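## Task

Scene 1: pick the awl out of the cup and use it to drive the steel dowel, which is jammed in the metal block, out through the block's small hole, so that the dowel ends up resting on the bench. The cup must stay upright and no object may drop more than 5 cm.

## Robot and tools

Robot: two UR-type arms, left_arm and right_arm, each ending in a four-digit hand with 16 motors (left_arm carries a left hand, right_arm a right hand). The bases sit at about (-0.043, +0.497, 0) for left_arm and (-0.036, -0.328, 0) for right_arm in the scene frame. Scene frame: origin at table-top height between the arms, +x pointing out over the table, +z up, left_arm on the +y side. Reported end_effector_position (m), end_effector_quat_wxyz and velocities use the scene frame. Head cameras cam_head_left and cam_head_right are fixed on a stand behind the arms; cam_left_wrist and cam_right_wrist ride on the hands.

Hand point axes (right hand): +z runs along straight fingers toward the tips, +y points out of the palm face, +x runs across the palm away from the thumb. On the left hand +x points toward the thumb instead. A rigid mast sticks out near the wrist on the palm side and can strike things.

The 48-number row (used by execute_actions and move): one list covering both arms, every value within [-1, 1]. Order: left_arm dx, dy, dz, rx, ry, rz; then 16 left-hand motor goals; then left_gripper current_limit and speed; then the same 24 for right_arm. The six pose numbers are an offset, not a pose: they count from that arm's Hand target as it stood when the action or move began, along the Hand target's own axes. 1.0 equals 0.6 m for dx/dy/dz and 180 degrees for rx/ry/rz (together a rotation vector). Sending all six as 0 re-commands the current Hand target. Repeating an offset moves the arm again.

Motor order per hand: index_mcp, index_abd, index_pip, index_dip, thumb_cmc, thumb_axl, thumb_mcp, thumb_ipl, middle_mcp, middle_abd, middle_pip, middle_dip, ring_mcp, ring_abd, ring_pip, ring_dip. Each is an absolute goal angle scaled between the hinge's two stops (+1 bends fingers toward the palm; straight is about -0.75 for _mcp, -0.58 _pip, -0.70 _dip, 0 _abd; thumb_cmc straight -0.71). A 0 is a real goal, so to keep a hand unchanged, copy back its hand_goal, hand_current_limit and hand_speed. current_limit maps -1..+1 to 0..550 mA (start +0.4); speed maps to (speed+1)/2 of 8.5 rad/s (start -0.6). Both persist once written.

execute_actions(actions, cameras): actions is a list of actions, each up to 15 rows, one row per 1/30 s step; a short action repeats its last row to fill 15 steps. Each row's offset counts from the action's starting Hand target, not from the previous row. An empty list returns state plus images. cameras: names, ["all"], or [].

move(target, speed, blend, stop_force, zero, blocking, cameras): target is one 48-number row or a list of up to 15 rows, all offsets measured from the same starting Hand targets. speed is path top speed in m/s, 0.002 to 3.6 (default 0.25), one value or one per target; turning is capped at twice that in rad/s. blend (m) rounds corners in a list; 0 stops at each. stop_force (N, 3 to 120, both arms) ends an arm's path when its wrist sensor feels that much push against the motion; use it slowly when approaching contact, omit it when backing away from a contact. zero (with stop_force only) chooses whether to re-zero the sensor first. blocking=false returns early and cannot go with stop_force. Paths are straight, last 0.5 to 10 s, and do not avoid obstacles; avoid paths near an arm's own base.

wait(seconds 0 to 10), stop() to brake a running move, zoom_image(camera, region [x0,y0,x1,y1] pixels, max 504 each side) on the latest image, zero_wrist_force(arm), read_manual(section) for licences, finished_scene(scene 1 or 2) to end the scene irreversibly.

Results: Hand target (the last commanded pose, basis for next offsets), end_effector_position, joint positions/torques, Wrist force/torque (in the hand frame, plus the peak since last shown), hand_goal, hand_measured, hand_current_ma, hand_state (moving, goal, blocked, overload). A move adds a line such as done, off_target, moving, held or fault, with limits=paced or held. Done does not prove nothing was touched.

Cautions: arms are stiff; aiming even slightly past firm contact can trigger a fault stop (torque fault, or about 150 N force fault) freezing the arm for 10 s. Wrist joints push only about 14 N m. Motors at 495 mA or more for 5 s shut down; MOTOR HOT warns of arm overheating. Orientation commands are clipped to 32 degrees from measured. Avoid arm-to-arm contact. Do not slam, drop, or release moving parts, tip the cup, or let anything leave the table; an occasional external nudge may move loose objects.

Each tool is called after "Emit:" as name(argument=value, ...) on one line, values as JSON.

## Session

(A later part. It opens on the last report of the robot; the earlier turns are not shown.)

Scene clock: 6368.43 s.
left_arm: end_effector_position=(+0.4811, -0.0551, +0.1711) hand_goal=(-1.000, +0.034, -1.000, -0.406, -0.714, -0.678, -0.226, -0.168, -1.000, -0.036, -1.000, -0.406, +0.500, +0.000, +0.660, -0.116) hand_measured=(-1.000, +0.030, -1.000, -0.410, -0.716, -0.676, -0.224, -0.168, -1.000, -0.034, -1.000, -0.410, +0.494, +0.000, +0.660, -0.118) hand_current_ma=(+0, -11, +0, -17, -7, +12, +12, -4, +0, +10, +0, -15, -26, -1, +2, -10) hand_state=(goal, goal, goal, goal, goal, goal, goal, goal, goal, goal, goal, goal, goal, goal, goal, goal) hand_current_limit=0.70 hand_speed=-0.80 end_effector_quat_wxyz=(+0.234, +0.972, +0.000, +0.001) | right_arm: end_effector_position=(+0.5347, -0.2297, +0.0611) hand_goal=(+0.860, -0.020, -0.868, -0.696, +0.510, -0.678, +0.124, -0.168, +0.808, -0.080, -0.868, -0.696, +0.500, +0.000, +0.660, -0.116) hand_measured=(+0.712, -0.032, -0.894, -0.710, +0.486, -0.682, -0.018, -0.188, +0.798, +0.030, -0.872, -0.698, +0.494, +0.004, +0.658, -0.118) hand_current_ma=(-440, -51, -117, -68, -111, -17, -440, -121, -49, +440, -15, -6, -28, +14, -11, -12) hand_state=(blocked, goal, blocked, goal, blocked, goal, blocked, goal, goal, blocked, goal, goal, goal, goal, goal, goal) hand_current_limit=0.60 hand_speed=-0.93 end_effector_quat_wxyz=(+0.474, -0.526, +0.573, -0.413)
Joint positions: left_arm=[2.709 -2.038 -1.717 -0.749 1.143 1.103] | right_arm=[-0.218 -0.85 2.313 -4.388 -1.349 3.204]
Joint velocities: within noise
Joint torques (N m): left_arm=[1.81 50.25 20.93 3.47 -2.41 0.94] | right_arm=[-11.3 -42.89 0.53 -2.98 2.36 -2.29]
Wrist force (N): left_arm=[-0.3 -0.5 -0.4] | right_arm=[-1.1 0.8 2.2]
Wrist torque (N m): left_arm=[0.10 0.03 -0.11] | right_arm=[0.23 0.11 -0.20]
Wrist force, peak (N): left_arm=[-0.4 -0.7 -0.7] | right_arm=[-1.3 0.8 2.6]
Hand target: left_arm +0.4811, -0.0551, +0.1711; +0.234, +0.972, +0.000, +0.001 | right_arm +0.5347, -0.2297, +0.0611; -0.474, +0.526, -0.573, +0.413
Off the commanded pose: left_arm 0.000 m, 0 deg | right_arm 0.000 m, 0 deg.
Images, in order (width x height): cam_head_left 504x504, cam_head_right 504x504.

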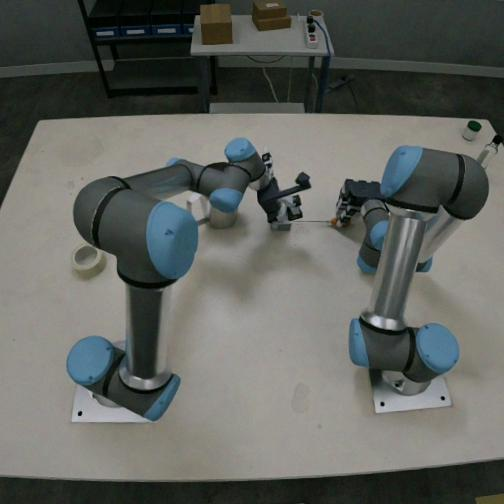

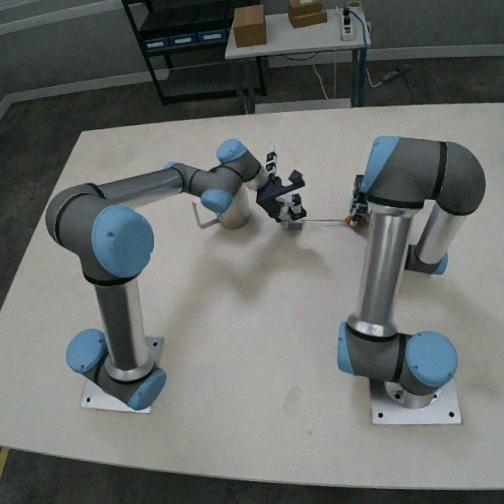

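Emit:
move(target=[[0,0,0,0,0,0,-1,0.035,-1,-0.406,-0.714,-0.678,-0.226,-0.168,-1,-0.035,-1,-0.406,0.5,0,0.66,-0.116,0.7,-0.8,-0.0249,0.0026,0.0006,0,0,0,0.86,-0.02,-0.8686,-0.6957,0.511,-0.677,0.125,-0.1676,0.808,-0.08,-0.8686,-0.6957,0.5,0,0.66,-0.116,0.6,-0.93]], speed=0.015, stop_force=14, cameras=["cam_right_wrist","cam_left_wrist","cam_head_left","cam_head_right"])

Emit:
zoom_image(camera="cam_right_wrist", region=[555, 205, 655, 295])

Emit:
zoom_image(camera="cam_left_wrist", region=[310, 100, 400, 210])

Emit:
zoom_image(camera="cam_head_right", region=[255, 190, 325, 250])

Scene clock: 6378.37 s.
left_arm: end_effector_position=(+0.4811, -0.0551, +0.1711) hand_goal=(-1.000, +0.034, -1.000, -0.406, -0.714, -0.678, -0.226, -0.168, -1.000, -0.036, -1.000, -0.406, +0.500, +0.000, +0.660, -0.116) hand_measured=(-1.000, +0.030, -1.000, -0.410, -0.716, -0.676, -0.224, -0.168, -1.000, -0.034, -1.000, -0.408, +0.494, +0.000, +0.660, -0.118) hand_current_ma=(+0, -11, +0, -13, -7, +12, +12, -4, +0, +10, +0, -11, -26, -1, +2, -10) hand_state=(goal, goal, goal, goal, goal, goal, goal, goal, goal, goal, goal, goal, goal, goal, goal, goal) hand_current_limit=0.70 hand_speed=-0.80 end_effector_quat_wxyz=(+0.234, +0.972, +0.000, +0.001) | right_arm: end_effector_position=(+0.5347, -0.2147, +0.0611) hand_goal=(+0.860, -0.020, -0.868, -0.696, +0.510, -0.678, +0.124, -0.168, +0.808, -0.080, -0.868, -0.696, +0.500, +0.000, +0.660, -0.116) hand_measured=(+0.712, -0.034, -0.894, -0.712, +0.486, -0.682, -0.018, -0.188, +0.798, +0.030, -0.872, -0.698, +0.494, +0.004, +0.658, -0.118) hand_current_ma=(-440, -52, -119, -70, -114, -17, -440, -121, -51, +440, -15, -6, -28, +14, -11, -12) hand_state=(blocked, goal, blocked, goal, blocked, goal, blocked, goal, goal, blocked, goal, goal, goal, goal, goal, goal) hand_current_limit=0.60 hand_speed=-0.93 end_effector_quat_wxyz=(+0.474, -0.526, +0.573, -0.413)
Joint positions: left_arm=[2.709 -2.038 -1.717 -0.749 1.143 1.103] | right_arm=[-0.175 -0.849 2.304 -4.383 -1.39 3.214]
Joint torques (N m): left_arm=[1.4 51.68 21.09 3.6 -2.4 0.85] | right_arm=[-11.29 -32.1 2.31 -3.23 2.64 -2.29]
Wrist force (N): left_arm=[-0.2 -0.3 -0.5] | right_arm=[-1.1 1.1 2.1]
Wrist torque (N m): left_arm=[0.13 -0.01 -0.10] | right_arm=[0.27 0.10 -0.20]
Wrist force, peak (N): left_arm=[-0.3 -0.9 -0.6] | right_arm=[-1.5 0.8 2.5]
Hand target: left_arm +0.4811, -0.0551, +0.1711; +0.234, +0.972, +0.000, +0.001 | right_arm +0.5347, -0.2147, +0.0611; -0.474, +0.526, -0.573, +0.413
Off the commanded pose: left_arm 0.000 m, 0 deg | right_arm 0.000 m, 0 deg.
move: done
camera_calibration:
cam_left_wrist: T_world_to_cam=[[-0.789528, 0.548159, -0.275984, 0.417942], [0.383616, 0.791813, 0.475259, -0.283122], [0.479045, 0.269358, -0.835441, 0.0501864], [0, 0, 0, 1]] pos_world=[0.414545, -0.0184366, 0.291829]
cam_right_wrist: T_world_to_cam=[[-0.137526, 0.862149, -0.487634, 0.327013], [-0.650338, 0.292735, 0.700975, 0.306579], [0.747092, 0.413529, 0.520429, -0.222384], [0, 0, 0, 1]] pos_world=[0.410495, -0.279718, 0.0602933]

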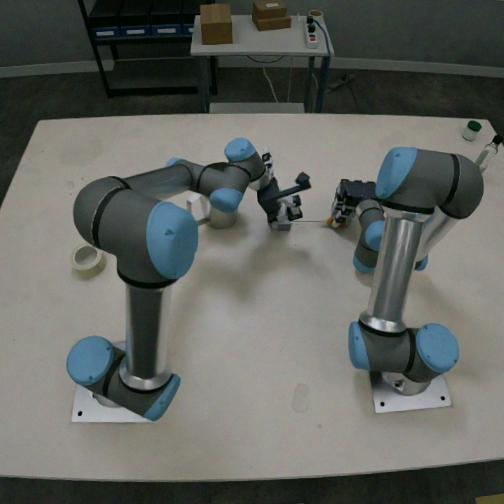

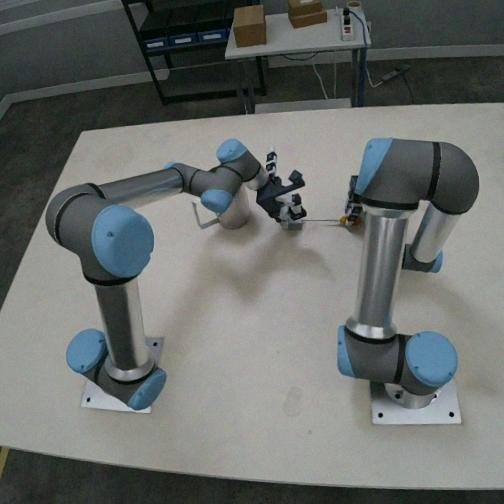

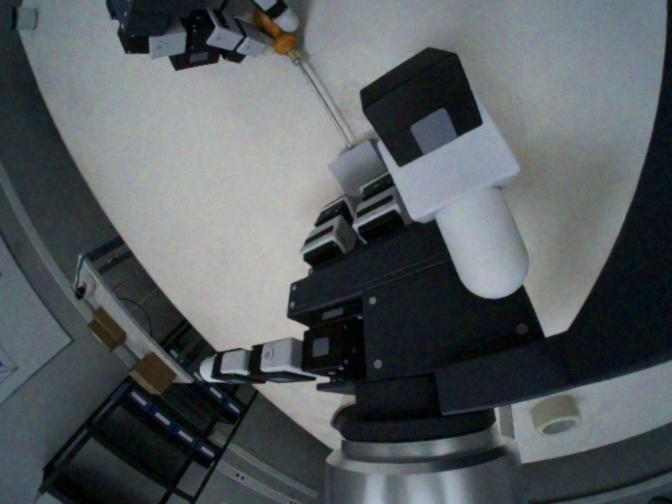

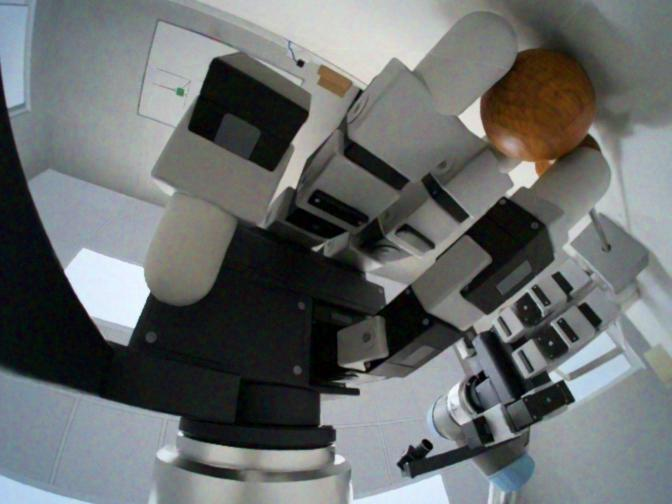

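Scaled by 5.040 from the camera's 672x504 image, which has a finer 960x720 frame.

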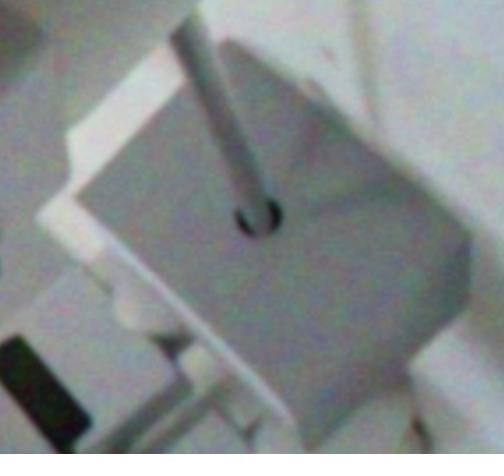

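Scaled by 4.582 from the camera's 672x504 image, which has a finer 960x720 frame.

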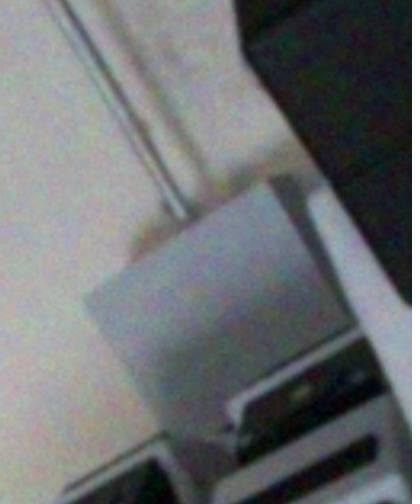

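Scaled by 7.200 from the camera's 504x504 image, which has a finer 720x720 frame.

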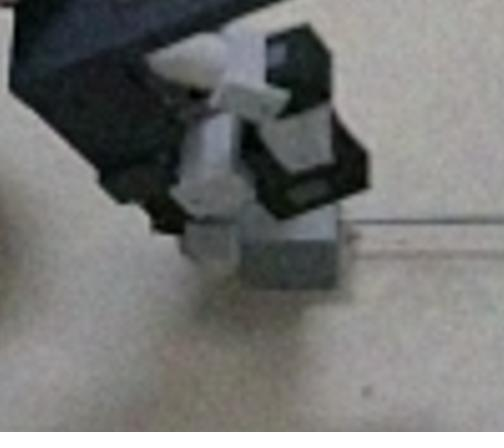

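Emit:
move(target=[[0,0,0,0,0,0,-1,0.035,-1,-0.406,-0.714,-0.678,-0.226,-0.168,-1,-0.035,-1,-0.406,0.5,0,0.66,-0.116,0.7,-0.8,-0.0249,0.0026,0.0006,0,0,0,0.86,-0.02,-0.8686,-0.6957,0.511,-0.677,0.125,-0.1676,0.808,-0.08,-0.8686,-0.6957,0.5,0,0.66,-0.116,0.6,-0.93]], speed=0.015, stop_force=8, cameras=["cam_right_wrist","cam_left_wrist","cam_head_left","cam_head_right"])

Emit:
zoom_image(camera="cam_head_left", region=[240, 190, 310, 250])

Emit:
zoom_image(camera="cam_head_right", region=[255, 190, 325, 250])

Emit:
zoom_image(camera="cam_left_wrist", region=[310, 100, 400, 240])

Scene clock: 6387.30 s.
left_arm: end_effector_position=(+0.4811, -0.0551, +0.1711) hand_goal=(-1.000, +0.034, -1.000, -0.406, -0.714, -0.678, -0.226, -0.168, -1.000, -0.036, -1.000, -0.406, +0.500, +0.000, +0.660, -0.116) hand_measured=(-1.000, +0.030, -1.000, -0.408, -0.716, -0.676, -0.224, -0.168, -1.000, -0.034, -1.000, -0.408, +0.494, +0.000, +0.660, -0.118) hand_current_ma=(+0, -11, +0, -11, -7, +12, +12, -4, +0, +10, +0, -10, -26, -1, +2, -10) hand_state=(goal, goal, goal, goal, goal, goal, goal, goal, goal, goal, goal, goal, goal, goal, goal, goal) hand_current_limit=0.70 hand_speed=-0.80 end_effector_quat_wxyz=(+0.234, +0.972, +0.000, +0.001) | right_arm: end_effector_position=(+0.5347, -0.1996, +0.0612) hand_goal=(+0.860, -0.020, -0.868, -0.696, +0.510, -0.678, +0.124, -0.168, +0.808, -0.080, -0.868, -0.696, +0.500, +0.000, +0.660, -0.116) hand_measured=(+0.712, -0.034, -0.894, -0.712, +0.486, -0.682, -0.016, -0.188, +0.798, +0.028, -0.872, -0.698, +0.494, +0.004, +0.658, -0.118) hand_current_ma=(-440, -53, -124, -73, -117, -17, -440, -121, -51, +440, -15, -6, -28, +14, -11, -12) hand_state=(blocked, goal, blocked, goal, blocked, goal, blocked, goal, goal, blocked, goal, goal, goal, goal, goal, goal) hand_current_limit=0.60 hand_speed=-0.93 end_effector_quat_wxyz=(+0.474, -0.526, +0.573, -0.413)
Joint positions: left_arm=[2.709 -2.038 -1.717 -0.749 1.143 1.103] | right_arm=[-0.132 -0.847 2.294 -4.376 -1.432 3.223]
Joint torques (N m): left_arm=[1.37 52.15 22.59 3.57 -2.36 0.96] | right_arm=[-10.35 -34.09 2.36 -3.43 2.58 -2.57]
Wrist force (N): left_arm=[-0.2 -0.1 0.0] | right_arm=[-1.3 0.8 2.3]
Wrist torque (N m): left_arm=[0.06 0.00 -0.11] | right_arm=[0.22 0.13 -0.22]
Wrist force, peak (N): left_arm=[-0.5 -0.4 -0.4] | right_arm=[-1.6 0.9 2.5]
Hand target: left_arm +0.4811, -0.0551, +0.1711; +0.234, +0.972, +0.000, +0.001 | right_arm +0.5347, -0.1997, +0.0612; -0.474, +0.526, -0.573, +0.413
Off the commanded pose: left_arm 0.000 m, 0 deg | right_arm 0.000 m, 0 deg.
move: done
camera_calibration:
cam_left_wrist: T_world_to_cam=[[-0.789528, 0.548159, -0.275984, 0.417942], [0.383616, 0.791813, 0.475259, -0.283122], [0.479045, 0.269358, -0.835441, 0.0501864], [0, 0, 0, 1]] pos_world=[0.414545, -0.0184366, 0.291829]
cam_right_wrist: T_world_to_cam=[[-0.137526, 0.862149, -0.487634, 0.31413], [-0.650338, 0.292735, 0.700975, 0.302118], [0.747092, 0.413529, 0.520429, -0.228639], [0, 0, 0, 1]] pos_world=[0.410495, -0.264718, 0.0603933]

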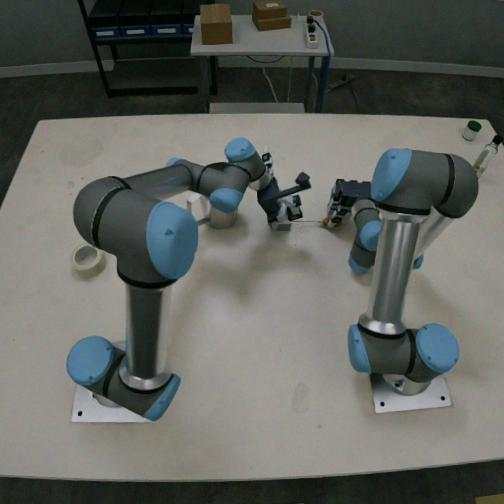

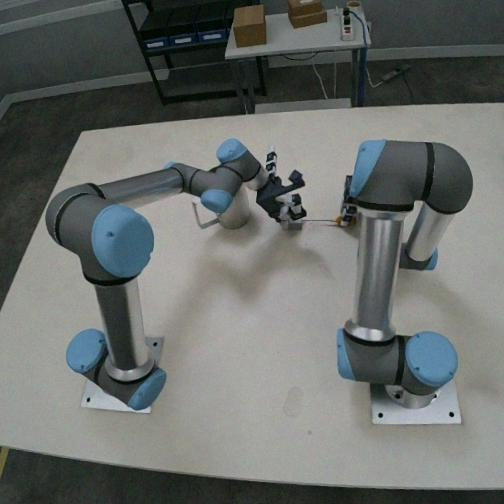

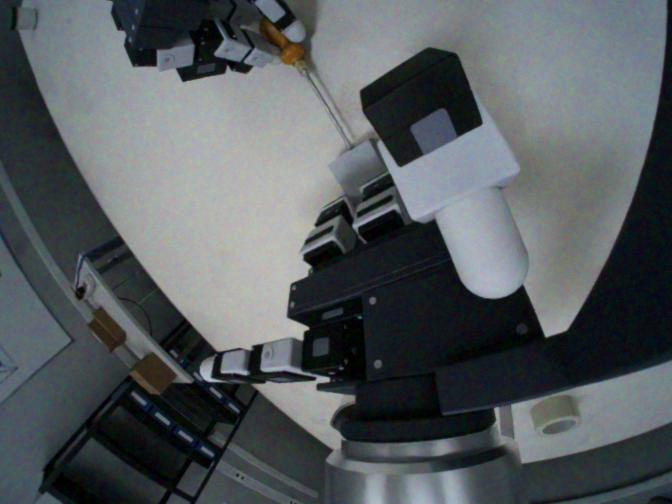

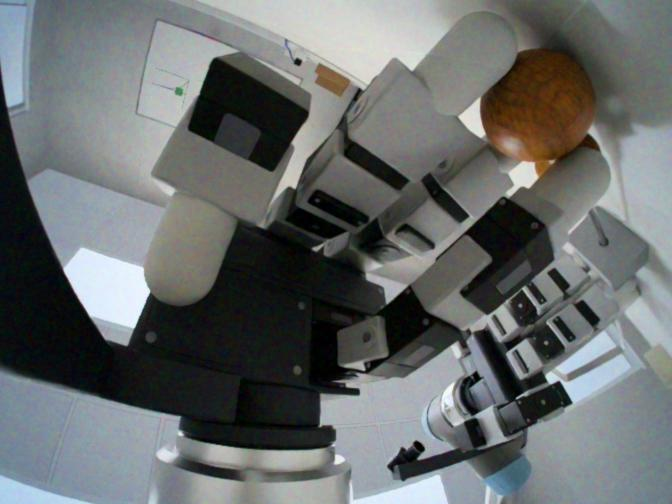

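Scaled by 7.200 from the camera's 504x504 image, which has a finer 720x720 frame.

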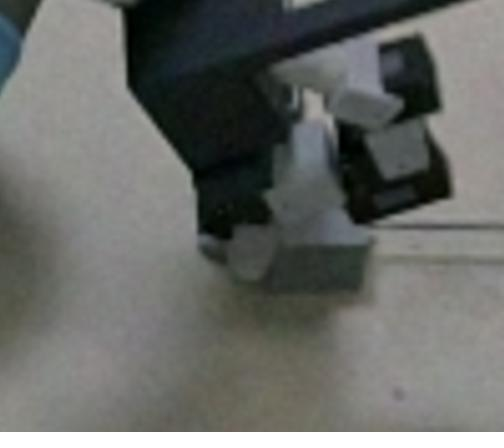

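Scaled by 7.200 from the camera's 504x504 image, which has a finer 720x720 frame.

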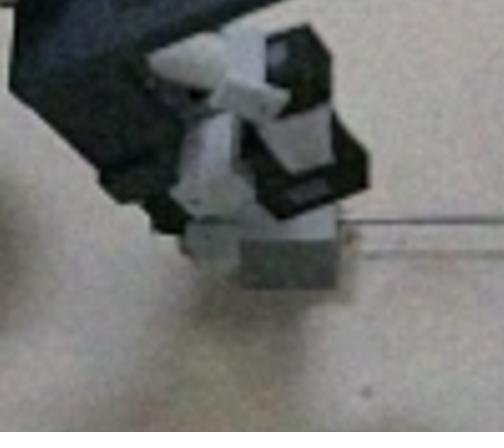

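Scaled by 3.600 from the camera's 672x504 image, which has a finer 960x720 frame.

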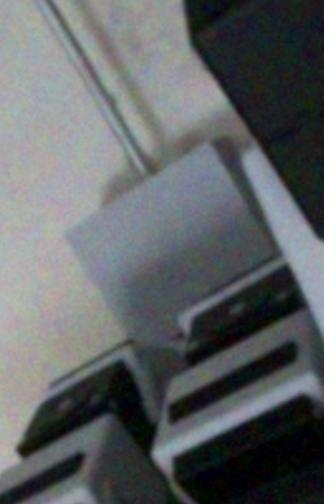

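Emit:
move(target=[[0,0,0,0,0,0,-1,0.035,-1,-0.406,-0.714,-0.678,-0.226,-0.168,-1,-0.035,-1,-0.406,0.5,0,0.66,-0.116,0.7,-0.8,-0.0133,0.0014,0.0003,0,0,0,0.86,-0.02,-0.8686,-0.6957,0.511,-0.677,0.125,-0.1676,0.808,-0.08,-0.8686,-0.6957,0.5,0,0.66,-0.116,0.6,-0.93]], speed=0.015, stop_force=6, cameras=["cam_head_left","cam_head_right","cam_left_wrist"])

Emit:
zoom_image(camera="cam_head_left", region=[240, 190, 310, 250])

Emit:
zoom_image(camera="cam_head_right", region=[255, 190, 325, 250])

Scene clock: 6399.60 s.
left_arm: end_effector_position=(+0.4811, -0.0551, +0.1711) hand_goal=(-1.000, +0.034, -1.000, -0.406, -0.714, -0.678, -0.226, -0.168, -1.000, -0.036, -1.000, -0.406, +0.500, +0.000, +0.660, -0.116) hand_measured=(-1.000, +0.030, -1.000, -0.408, -0.716, -0.676, -0.224, -0.168, -1.000, -0.034, -1.000, -0.408, +0.494, +0.000, +0.660, -0.118) hand_current_ma=(+0, -11, +0, -11, -7, +12, +12, -4, +0, +10, +0, -10, -26, -1, +2, -10) hand_state=(goal, goal, goal, goal, goal, goal, goal, goal, goal, goal, goal, goal, goal, goal, goal, goal) hand_current_limit=0.70 hand_speed=-0.80 end_effector_quat_wxyz=(+0.234, +0.972, +0.000, +0.001) | right_arm: end_effector_position=(+0.5347, -0.1916, +0.0612) hand_goal=(+0.860, -0.020, -0.868, -0.696, +0.510, -0.678, +0.124, -0.168, +0.808, -0.080, -0.868, -0.696, +0.500, +0.000, +0.660, -0.116) hand_measured=(+0.712, -0.034, -0.896, -0.712, +0.484, -0.682, -0.016, -0.188, +0.798, +0.028, -0.872, -0.698, +0.494, +0.004, +0.658, -0.118) hand_current_ma=(-440, -53, -126, -75, -120, -17, -440, -121, -51, +440, -15, -6, -28, +14, -11, -12) hand_state=(blocked, goal, blocked, goal, blocked, goal, blocked, goal, goal, blocked, goal, goal, goal, goal, goal, goal) hand_current_limit=0.60 hand_speed=-0.93 end_effector_quat_wxyz=(+0.474, -0.526, +0.573, -0.413)
Joint positions: left_arm=[2.709 -2.038 -1.717 -0.749 1.143 1.103] | right_arm=[-0.11 -0.847 2.289 -4.371 -1.454 3.228]
Joint torques (N m): left_arm=[0.82 50.31 21.07 3.45 -2.5 0.56] | right_arm=[-10.25 -31.03 2.55 -3.31 2.55 -2.4]
Wrist force (N): left_arm=[-0.1 -0.2 -0.2] | right_arm=[-1.1 0.9 2.2]
Wrist torque (N m): left_arm=[0.06 -0.02 -0.09] | right_arm=[0.23 0.10 -0.20]
Wrist force, peak (N): left_arm=[-0.5 -0.2 -0.5] | right_arm=[-1.2 1.0 2.6]
Hand target: left_arm +0.4811, -0.0551, +0.1711; +0.234, +0.972, +0.000, +0.001 | right_arm +0.5347, -0.1916, +0.0612; -0.474, +0.526, -0.573, +0.413
Off the commanded pose: left_arm 0.000 m, 0 deg | right_arm 0.000 m, 0 deg.
move: done
camera_calibration:
cam_left_wrist: T_world_to_cam=[[-0.789528, 0.548159, -0.275984, 0.417942], [0.383616, 0.791813, 0.475259, -0.283122], [0.479045, 0.269358, -0.835441, 0.0501864], [0, 0, 0, 1]] pos_world=[0.414545, -0.0184366, 0.291829]
Images, in order (width x height): cam_head_left 504x504, cam_head_right 504x504, cam_left_wrist 672x504.

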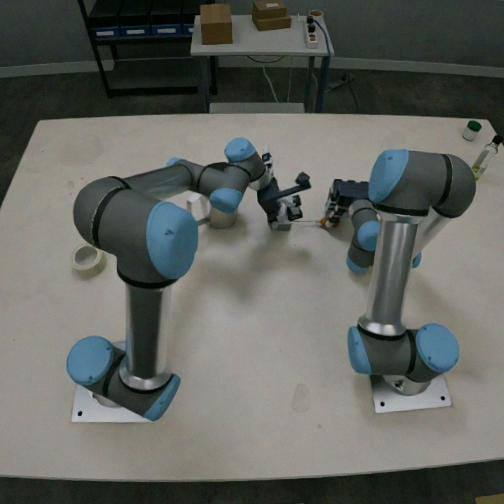

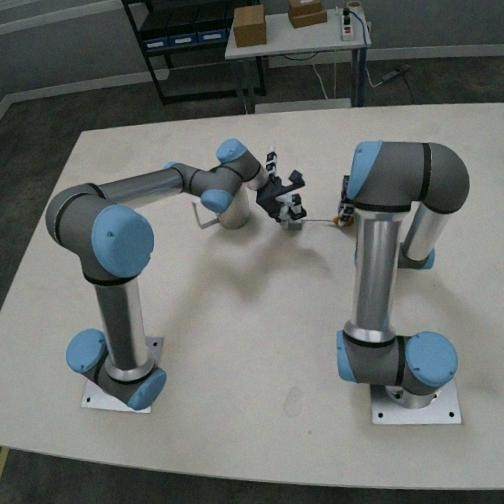

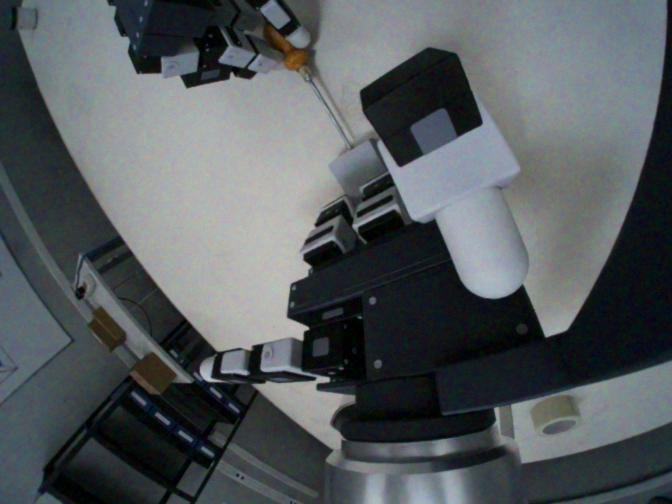

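Scaled by 7.200 from the camera's 504x504 image, which has a finer 720x720 frame.

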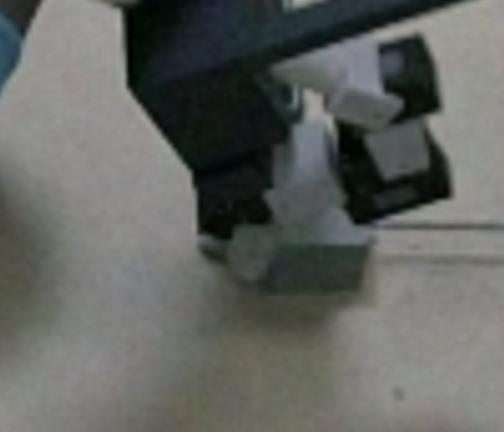

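Scaled by 7.200 from the camera's 504x504 image, which has a finer 720x720 frame.

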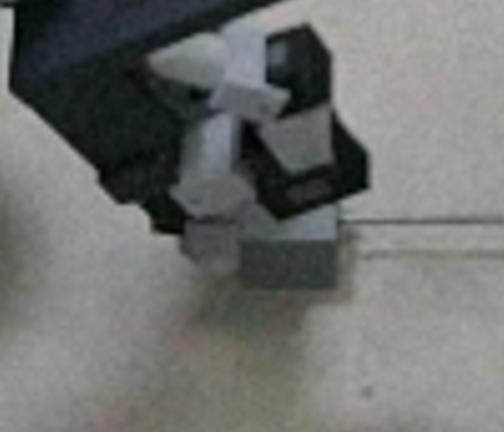

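Emit:
move(target=[[0,0.0681,-0.1337,0,0,0,-1,0.035,-1,-0.406,-0.714,-0.678,-0.226,-0.168,-1,-0.035,-1,-0.406,0.5,0,0.66,-0.116,0.7,-0.8,0,0,0,0,0,0,0.86,-0.02,-0.8686,-0.6957,0.511,-0.677,0.125,-0.1676,0.808,-0.08,-0.8686,-0.6957,0.5,0,0.66,-0.116,0.5,-0.93]], speed=0.06, cameras=["cam_head_left","cam_head_right","cam_left_wrist"])

Emit:
zoom_image(camera="cam_head_left", region=[240, 190, 310, 250])

Emit:
zoom_image(camera="cam_head_right", region=[255, 190, 325, 250])

Emit:
zoom_image(camera="cam_left_wrist", region=[300, 100, 420, 220])

Scene clock: 6416.03 s.
left_arm: end_effector_position=(+0.4810, -0.0549, +0.2613) hand_goal=(-1.000, +0.034, -1.000, -0.406, -0.714, -0.678, -0.226, -0.168, -1.000, -0.036, -1.000, -0.406, +0.500, +0.000, +0.660, -0.116) hand_measured=(-1.000, +0.030, -1.000, -0.408, -0.716, -0.676, -0.224, -0.168, -1.000, -0.034, -1.000, -0.408, +0.494, +0.000, +0.660, -0.118) hand_current_ma=(+0, -11, +0, -11, -7, +12, +12, -4, +0, +10, +0, -9, -26, -1, +2, -10) hand_state=(goal, goal, goal, goal, goal, goal, goal, goal, goal, goal, goal, goal, goal, goal, goal, goal) hand_current_limit=0.70 hand_speed=-0.80 end_effector_quat_wxyz=(+0.234, +0.972, +0.000, +0.001) | right_arm: end_effector_position=(+0.5347, -0.1916, +0.0612) hand_goal=(+0.860, -0.020, -0.868, -0.696, +0.510, -0.678, +0.124, -0.168, +0.808, -0.080, -0.868, -0.696, +0.500, +0.000, +0.660, -0.116) hand_measured=(+0.712, -0.034, -0.896, -0.712, +0.484, -0.682, -0.016, -0.188, +0.798, +0.028, -0.872, -0.698, +0.494, +0.004, +0.658, -0.118) hand_current_ma=(-412, -53, -126, -75, -120, -17, -413, -121, -51, +412, -15, -6, -28, +14, -11, -12) hand_state=(blocked, goal, blocked, goal, blocked, goal, blocked, goal, goal, blocked, goal, goal, goal, goal, goal, goal) hand_current_limit=0.50 hand_speed=-0.93 end_effector_quat_wxyz=(+0.474, -0.526, +0.573, -0.413)
Joint positions: left_arm=[2.71 -1.934 -1.61 -0.96 1.143 1.103] | right_arm=[-0.11 -0.847 2.289 -4.371 -1.454 3.228]
Joint torques (N m): left_arm=[7.93 23.76 14.95 4.32 -1.84 1.66] | right_arm=[-11.15 -43.27 3.98 -3.33 2.61 -2.23]
Wrist force (N): left_arm=[-0.3 -0.3 -0.1] | right_arm=[-1.0 0.6 2.6]
Wrist torque (N m): left_arm=[0.04 0.02 -0.10] | right_arm=[0.18 0.09 -0.20]
Wrist force, peak (N): left_arm=[-0.2 -0.2 -0.8] | right_arm=[-1.3 0.9 2.5]
Hand target: left_arm +0.4810, -0.0549, +0.2612; +0.234, +0.972, +0.000, +0.001 | right_arm +0.5347, -0.1916, +0.0612; -0.474, +0.526, -0.573, +0.413
Off the commanded pose: left_arm 0.000 m, 0 deg | right_arm 0.000 m, 0 deg.
move: done
camera_calibration:
cam_left_wrist: T_world_to_cam=[[-0.789455, 0.548138, -0.276235, 0.442605], [0.383509, 0.79186, 0.475268, -0.325982], [0.479252, 0.269263, -0.835353, 0.12538], [0, 0, 0, 1]] pos_world=[0.414345, -0.0182364, 0.381928]
Images, in order (width x height): cam_head_left 504x504, cam_head_right 504x504, cam_left_wrist 672x504.

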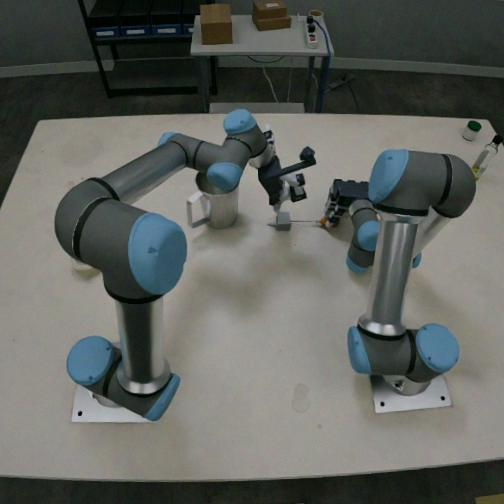

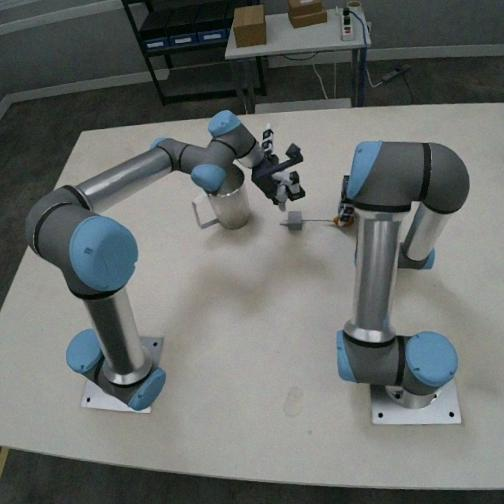

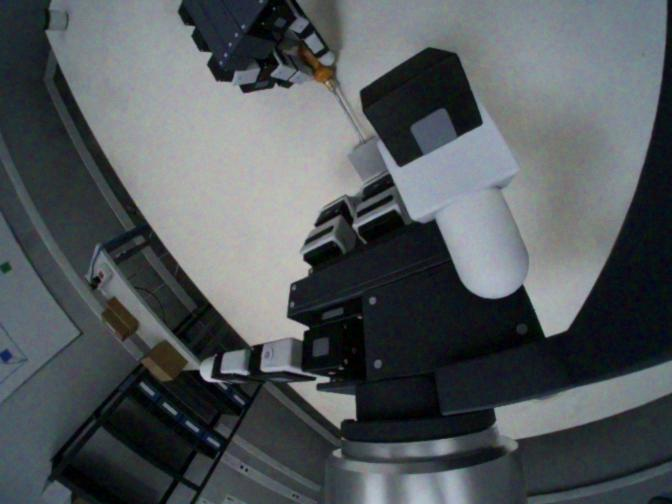

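Scaled by 7.200 from the camera's 504x504 image, which has a finer 720x720 frame.

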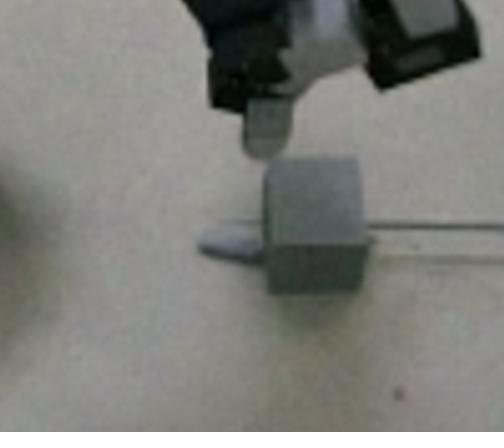

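Scaled by 7.200 from the camera's 504x504 image, which has a finer 720x720 frame.

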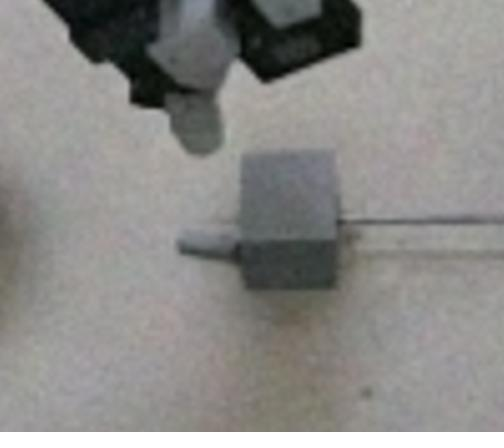

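Scaled by 4.200 from the camera's 672x504 image, which has a finer 960x720 frame.

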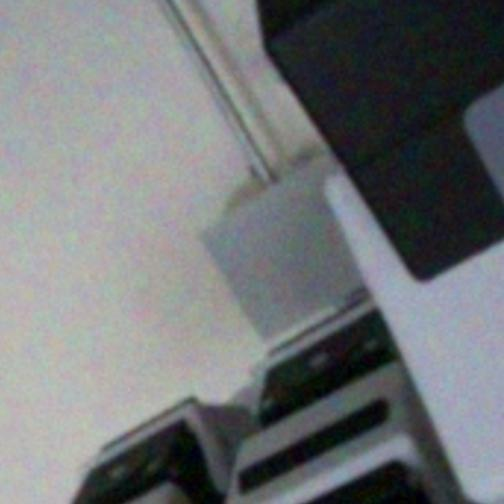

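Emit:
move(target=[[0,0,0,0,0,0,-1,0.035,-1,-0.406,-0.714,-0.678,-0.226,-0.168,-1,-0.035,-1,-0.406,0.5,0,0.66,-0.116,0.7,-0.8,0.1657,-0.0176,-0.0038,0,0,0,0.86,-0.02,-0.8686,-0.6957,0.511,-0.677,0.125,-0.1676,0.808,-0.08,-0.8686,-0.6957,0.5,0,0.66,-0.116,0.5,-0.93]], speed=0.04, stop_force=8, cameras=["cam_head_left","cam_head_right","cam_right_wrist"])

Emit:
zoom_image(camera="cam_head_left", region=[240, 180, 380, 260])

Emit:
zoom_image(camera="cam_head_right", region=[255, 180, 395, 260])

Scene clock: 6449.03 s.
left_arm: end_effector_position=(+0.4810, -0.0549, +0.2611) hand_goal=(-1.000, +0.034, -1.000, -0.406, -0.714, -0.678, -0.226, -0.168, -1.000, -0.036, -1.000, -0.406, +0.500, +0.000, +0.660, -0.116) hand_measured=(-1.000, +0.030, -1.000, -0.408, -0.716, -0.676, -0.224, -0.168, -1.000, -0.034, -1.000, -0.408, +0.494, +0.000, +0.660, -0.118) hand_current_ma=(+0, -11, +0, -11, -7, +12, +12, -4, +0, +10, +0, -9, -26, -1, +2, -10) hand_state=(goal, goal, goal, goal, goal, goal, goal, goal, goal, goal, goal, goal, goal, goal, goal, goal) hand_current_limit=0.70 hand_speed=-0.80 end_effector_quat_wxyz=(+0.234, +0.972, +0.000, +0.001) | right_arm: end_effector_position=(+0.5348, -0.2916, +0.0612) hand_goal=(+0.860, -0.020, -0.868, -0.696, +0.510, -0.678, +0.124, -0.168, +0.808, -0.080, -0.868, -0.696, +0.500, +0.000, +0.660, -0.116) hand_measured=(+0.712, -0.034, -0.896, -0.712, +0.484, -0.682, -0.016, -0.188, +0.798, +0.028, -0.872, -0.698, +0.494, +0.004, +0.658, -0.118) hand_current_ma=(-412, -54, -126, -75, -120, -17, -413, -122, -51, +412, -15, -6, -28, +14, -11, -12) hand_state=(blocked, goal, blocked, goal, blocked, goal, blocked, goal, goal, blocked, goal, goal, goal, goal, goal, goal) hand_current_limit=0.50 hand_speed=-0.93 end_effector_quat_wxyz=(+0.474, -0.526, +0.573, -0.413)
Joint positions: left_arm=[2.71 -1.934 -1.61 -0.96 1.143 1.103] | right_arm=[-0.392 -0.853 2.33 -4.39 -1.179 3.164]
Joint torques (N m): left_arm=[8.58 23.93 14.78 2.87 0.04 0.98] | right_arm=[12.41 -43.01 -5.21 -3.25 -1.72 2.58]
Wrist force (N): left_arm=[-0.2 -0.5 -0.1] | right_arm=[-1.1 0.9 2.5]
Wrist torque (N m): left_arm=[0.03 0.01 -0.09] | right_arm=[0.21 0.09 -0.15]
Wrist force, peak (N): left_arm=[-0.2 -0.6 -0.3] | right_arm=[-1.6 1.2 2.4]
Hand target: left_arm +0.4810, -0.0549, +0.2612; +0.234, +0.972, +0.000, +0.001 | right_arm +0.5349, -0.2916, +0.0612; -0.474, +0.526, -0.573, +0.413
Off the commanded pose: left_arm 0.000 m, 0 deg | right_arm 0.000 m, 0 deg.
move: done
camera_calibration:
cam_right_wrist: T_world_to_cam=[[-0.137524, 0.862158, -0.487617, 0.393328], [-0.650288, 0.29275, 0.701016, 0.329138], [0.747136, 0.413498, 0.520391, -0.190685], [0, 0, 0, 1]] pos_world=[0.410595, -0.356618, 0.0602933]
Images, in order (width x height): cam_head_left 504x504, cam_head_right 504x504, cam_right_wrist 672x504.

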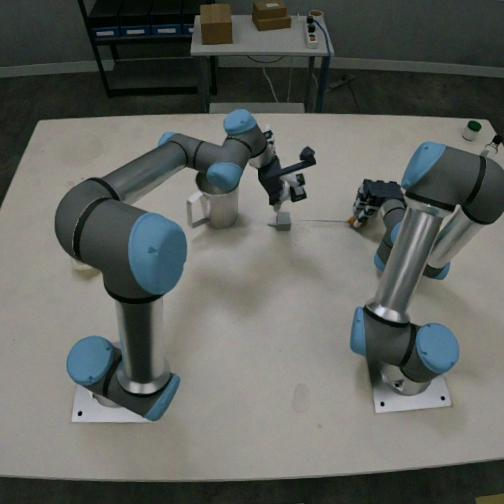

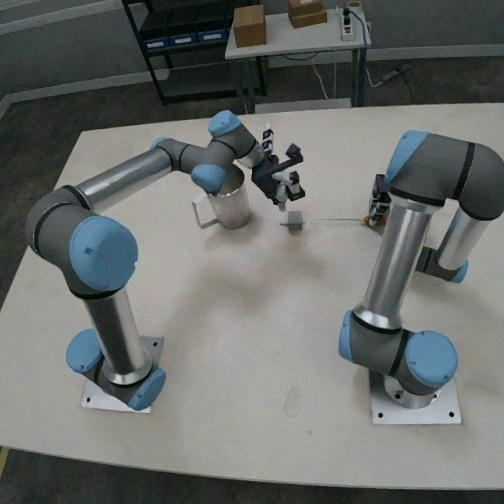

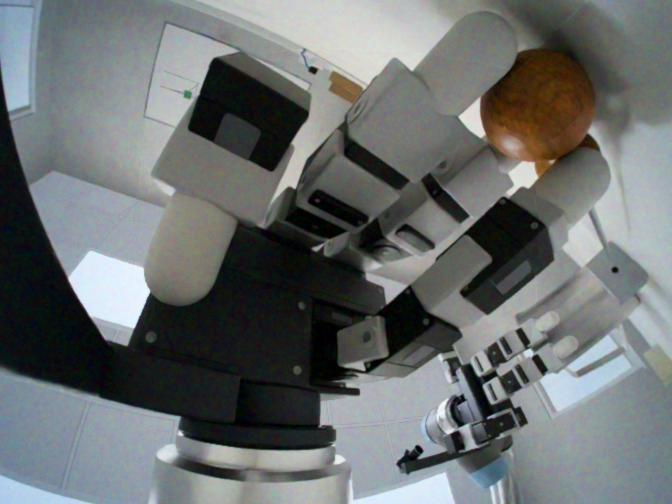

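Scaled by 3.600 from the camera's 504x504 image, which has a finer 720x720 frame.

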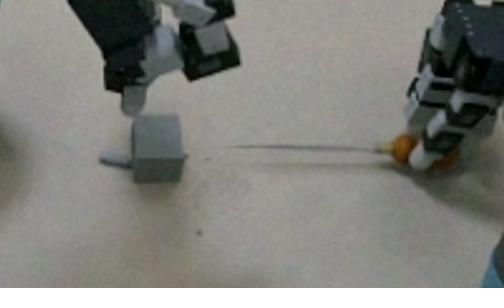

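Scaled by 3.600 from the camera's 504x504 image, which has a finer 720x720 frame.

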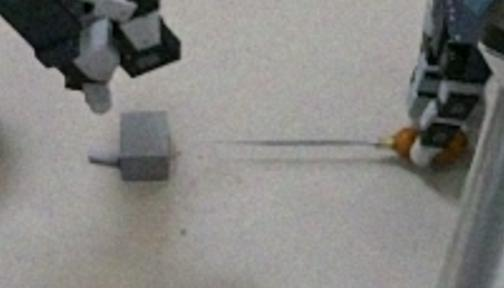

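Emit:
zoom_image(camera="cam_head_left", region=[255, 205, 305, 245])

Emit:
zoom_image(camera="cam_head_right", region=[265, 205, 315, 245])

Scaled by 10.080 from the camera's 504x504 image, which has a finer 720x720 frame.

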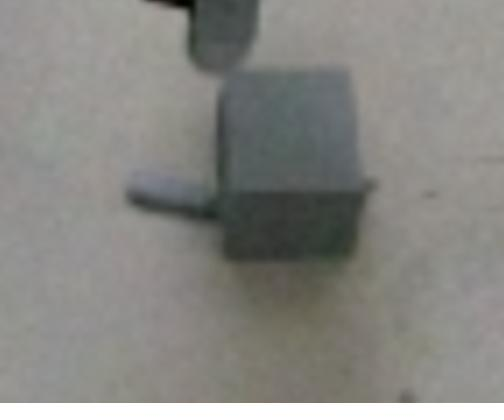

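Scaled by 10.080 from the camera's 504x504 image, which has a finer 720x720 frame.

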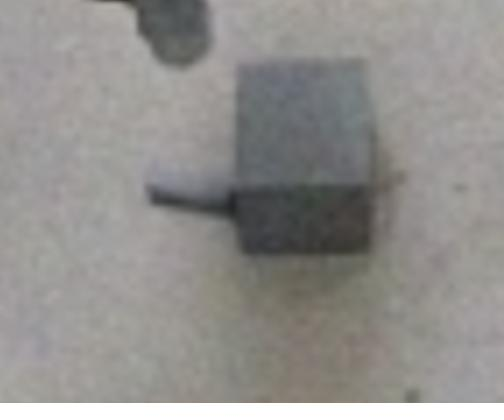

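Emit:
move(target=[[0,0,0,0,0,0,-1,0.035,-1,-0.406,-0.714,-0.678,-0.226,-0.168,-1,-0.035,-1,-0.406,0.5,0,0.66,-0.116,0.7,-0.8,-0.0055,0.0025,0.0006,0,0.0058,-0.0272,0.86,-0.02,-0.8686,-0.6957,0.511,-0.677,0.125,-0.1676,0.808,-0.08,-0.8686,-0.6957,0.5,0,0.66,-0.116,0.5,-0.93]], speed=0.03, stop_force=4, cameras=["cam_head_left","cam_right_wrist"])

Emit:
zoom_image(camera="cam_head_left", region=[260, 180, 400, 260])

Scene clock: 6472.03 s.
left_arm: end_effector_position=(+0.4810, -0.0549, +0.2612) hand_goal=(-1.000, +0.034, -1.000, -0.406, -0.714, -0.678, -0.226, -0.168, -1.000, -0.036, -1.000, -0.406, +0.500, +0.000, +0.660, -0.116) hand_measured=(-1.000, +0.030, -1.000, -0.408, -0.716, -0.676, -0.224, -0.168, -1.000, -0.034, -1.000, -0.408, +0.494, +0.000, +0.660, -0.118) hand_current_ma=(+0, -11, +0, -11, -7, +12, +12, -4, +0, +10, +0, -9, -26, -1, +2, -10) hand_state=(goal, goal, goal, goal, goal, goal, goal, goal, goal, goal, goal, goal, goal, goal, goal, goal) hand_current_limit=0.70 hand_speed=-0.80 end_effector_quat_wxyz=(+0.234, +0.972, +0.000, +0.001) | right_arm: end_effector_position=(+0.5349, -0.2882, +0.0600) hand_goal=(+0.860, -0.020, -0.868, -0.696, +0.510, -0.678, +0.124, -0.168, +0.808, -0.080, -0.868, -0.696, +0.500, +0.000, +0.660, -0.116) hand_measured=(+0.712, -0.038, -0.896, -0.712, +0.482, -0.682, -0.016, -0.188, +0.798, +0.022, -0.872, -0.698, +0.494, +0.004, +0.658, -0.118) hand_current_ma=(-413, -76, -127, -75, -135, -22, -413, -122, -50, +412, -15, -6, -28, +14, -11, -12) hand_state=(blocked, goal, blocked, goal, blocked, goal, blocked, goal, goal, blocked, goal, goal, goal, goal, goal, goal) hand_current_limit=0.50 hand_speed=-0.93 end_effector_quat_wxyz=(-0.450, +0.546, -0.554, +0.438)
Joint positions: left_arm=[2.71 -1.934 -1.61 -0.96 1.143 1.103] | right_arm=[-0.351 -0.858 2.329 -4.388 -1.237 3.089]
Joint torques (N m): left_arm=[8.28 23.99 14.98 3.93 -0.18 0.32] | right_arm=[-11.49 -30.85 -4.8 -0.14 2.37 2.24]
Wrist force (N): left_arm=[-0.5 -0.2 -0.1] | right_arm=[-1.5 -3.1 1.5]
Wrist torque (N m): left_arm=[0.06 0.05 -0.13] | right_arm=[0.03 0.11 -0.04]
Wrist force, peak (N): left_arm=[-0.6 -0.4 -0.3] | right_arm=[-1.5 -3.9 1.7]
Hand target: left_arm +0.4810, -0.0549, +0.2612; +0.234, +0.972, +0.000, +0.001 | right_arm +0.5349, -0.2882, +0.0600; -0.450, +0.546, -0.554, +0.438
Off the commanded pose: left_arm 0.000 m, 0 deg | right_arm 0.000 m, 0 deg.
move: done
camera_calibration:
cam_right_wrist: T_world_to_cam=[[-0.13753, 0.816261, -0.561074, 0.381041], [-0.650509, 0.352736, 0.672619, 0.348072], [0.746943, 0.457488, 0.482473, -0.176541], [0, 0, 0, 1]] pos_world=[0.410694, -0.353041, 0.064849]
Images, in order (width x height): cam_head_left 504x504, cam_right_wrist 672x504.

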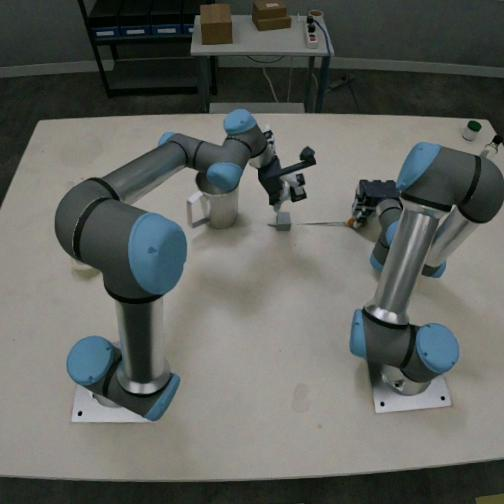

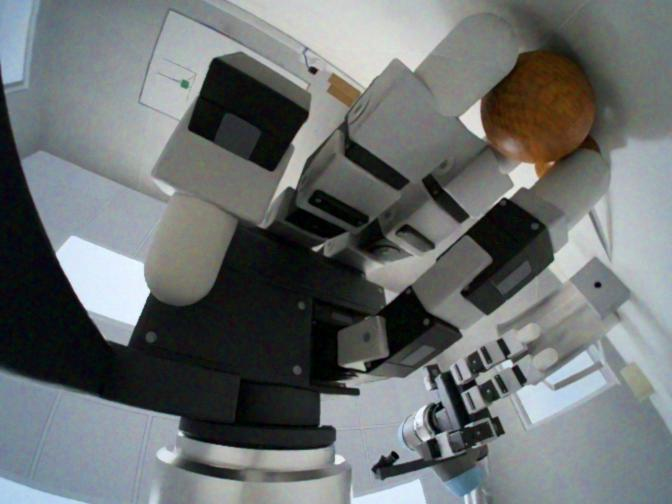

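Scaled by 3.600 from the camera's 504x504 image, which has a finer 720x720 frame.

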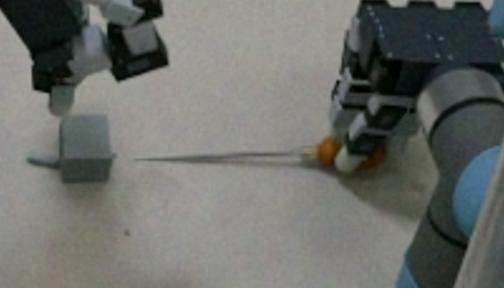

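Emit:
move(target=[[0,0,0,0,0,0,-1,0.035,-1,-0.406,-0.714,-0.678,-0.226,-0.168,-1,-0.035,-1,-0.406,0.5,0,0.66,-0.116,0.7,-0.8,0,0,0,0,0,0,0.5416,0,-0.8686,-0.6957,0.511,-0.677,-0.19,-0.1676,0.808,0.25,-0.8686,-0.6957,0.5,0,0.66,-0.116,0.4,-0.93]], speed=0.03)

Emit:
wait(seconds=1, cameras=["cam_right_wrist","cam_head_left"])

Scene clock: 6478.37 s.
left_arm: end_effector_position=(+0.4810, -0.0549, +0.2612) hand_goal=(-1.000, +0.034, -1.000, -0.406, -0.714, -0.678, -0.226, -0.168, -1.000, -0.036, -1.000, -0.406, +0.500, +0.000, +0.660, -0.116) hand_measured=(-1.000, +0.030, -1.000, -0.408, -0.716, -0.676, -0.224, -0.168, -1.000, -0.034, -1.000, -0.408, +0.494, +0.000, +0.660, -0.118) hand_current_ma=(+0, -11, +0, -11, -7, +12, +12, -4, +0, +10, +0, -9, -26, -1, +2, -10) hand_state=(goal, goal, goal, goal, goal, goal, goal, goal, goal, goal, goal, goal, goal, goal, goal, goal) hand_current_limit=0.70 hand_speed=-0.80 end_effector_quat_wxyz=(+0.234, +0.972, +0.000, +0.001) | right_arm: end_effector_position=(+0.5349, -0.2882, +0.0600) hand_goal=(+0.542, +0.000, -0.868, -0.696, +0.510, -0.678, -0.190, -0.168, +0.808, +0.250, -0.868, -0.696, +0.500, +0.000, +0.660, -0.116) hand_measured=(+0.544, -0.002, -0.870, -0.700, +0.508, -0.680, -0.186, -0.170, +0.800, +0.244, -0.870, -0.698, +0.494, +0.004, +0.658, -0.118) hand_current_ma=(+8, -11, -9, -14, -6, -13, +18, -13, -37, -20, -11, -6, -28, +14, -11, -12) hand_state=(goal, goal, goal, goal, goal, goal, goal, goal, goal, goal, goal, goal, goal, goal, goal, goal) hand_current_limit=0.40 hand_speed=-0.93 end_effector_quat_wxyz=(-0.450, +0.546, -0.554, +0.438)
Joint positions: left_arm=[2.71 -1.934 -1.61 -0.96 1.143 1.103] | right_arm=[-0.351 -0.858 2.329 -4.388 -1.237 3.089]
Joint torques (N m): left_arm=[8.15 23.98 14.49 4.04 -0.61 -0.24] | right_arm=[-10.47 -29.26 0.19 -1.25 1.75 1.39]
Wrist force (N): left_arm=[-0.2 -0.3 -0.2] | right_arm=[-1.1 0.5 2.1]
Wrist torque (N m): left_arm=[0.06 0.01 -0.10] | right_arm=[0.22 0.11 -0.10]
Wrist force, peak (N): left_arm=[-0.3 -0.3 -0.6] | right_arm=[-1.4 -3.7 1.6]
Hand target: left_arm +0.4810, -0.0549, +0.2612; +0.234, +0.972, +0.000, +0.001 | right_arm +0.5349, -0.2882, +0.0600; -0.450, +0.546, -0.554, +0.438
Off the commanded pose: left_arm 0.000 m, 0 deg | right_arm 0.000 m, 0 deg.
move: done

Scene clock: 6479.37 s.
left_arm: end_effector_position=(+0.4810, -0.0549, +0.2612) hand_goal=(-1.000, +0.034, -1.000, -0.406, -0.714, -0.678, -0.226, -0.168, -1.000, -0.036, -1.000, -0.406, +0.500, +0.000, +0.660, -0.116) hand_measured=(-1.000, +0.030, -1.000, -0.408, -0.716, -0.676, -0.224, -0.168, -1.000, -0.034, -1.000, -0.408, +0.494, +0.000, +0.660, -0.118) hand_current_ma=(+0, -11, +0, -11, -7, +12, +12, -4, +0, +10, +0, -9, -26, -1, +2, -10) hand_state=(goal, goal, goal, goal, goal, goal, goal, goal, goal, goal, goal, goal, goal, goal, goal, goal) hand_current_limit=0.70 hand_speed=-0.80 end_effector_quat_wxyz=(+0.234, +0.972, +0.000, +0.001) | right_arm: end_effector_position=(+0.5349, -0.2882, +0.0600) hand_goal=(+0.542, +0.000, -0.868, -0.696, +0.510, -0.678, -0.190, -0.168, +0.808, +0.250, -0.868, -0.696, +0.500, +0.000, +0.660, -0.116) hand_measured=(+0.544, -0.002, -0.870, -0.700, +0.508, -0.680, -0.186, -0.170, +0.800, +0.244, -0.870, -0.698, +0.494, +0.004, +0.658, -0.118) hand_current_ma=(+8, -11, -9, -14, -6, -13, +18, -13, -37, -20, -11, -6, -28, +14, -11, -12) hand_state=(goal, goal, goal, goal, goal, goal, goal, goal, goal, goal, goal, goal, goal, goal, goal, goal) hand_current_limit=0.40 hand_speed=-0.93 end_effector_quat_wxyz=(-0.450, +0.546, -0.554, +0.438)
Joint positions: left_arm=[2.71 -1.934 -1.61 -0.96 1.143 1.103] | right_arm=[-0.351 -0.858 2.329 -4.388 -1.237 3.089]
Joint torques (N m): left_arm=[8.46 23.57 14.08 3.65 -0.67 -0.44] | right_arm=[-10.23 -33.88 -0.32 -1.73 1.89 1.22]
Wrist force (N): left_arm=[-0.5 -0.3 -0.2] | right_arm=[-1.2 0.6 2.1]
Wrist torque (N m): left_arm=[0.05 0.04 -0.12] | right_arm=[0.24 0.12 -0.10]
Wrist force, peak (N): left_arm=[-0.5 -0.6 -0.3] | right_arm=[-1.2 0.3 2.3]
Hand target: left_arm +0.4810, -0.0549, +0.2612; +0.234, +0.972, +0.000, +0.001 | right_arm +0.5349, -0.2882, +0.0600; -0.450, +0.546, -0.554, +0.438
Off the commanded pose: left_arm 0.000 m, 0 deg | right_arm 0.000 m, 0 deg.
wait: 1.00 s; at rest by 0.17 s
camera_calibration:
cam_right_wrist: T_world_to_cam=[[-0.137628, 0.816315, -0.560971, 0.381094], [-0.650488, 0.352612, 0.672704, 0.348014], [0.746943, 0.457488, 0.482474, -0.176541], [0, 0, 0, 1]] pos_world=[0.410695, -0.353041, 0.0648488]
Images, in order (width x height): cam_head_left 504x504, cam_right_wrist 672x504.

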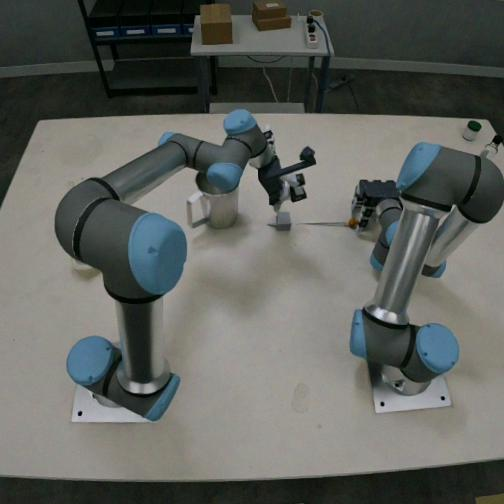

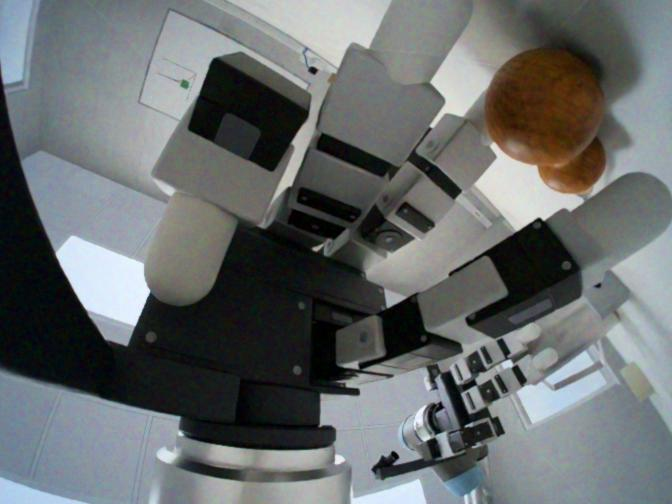

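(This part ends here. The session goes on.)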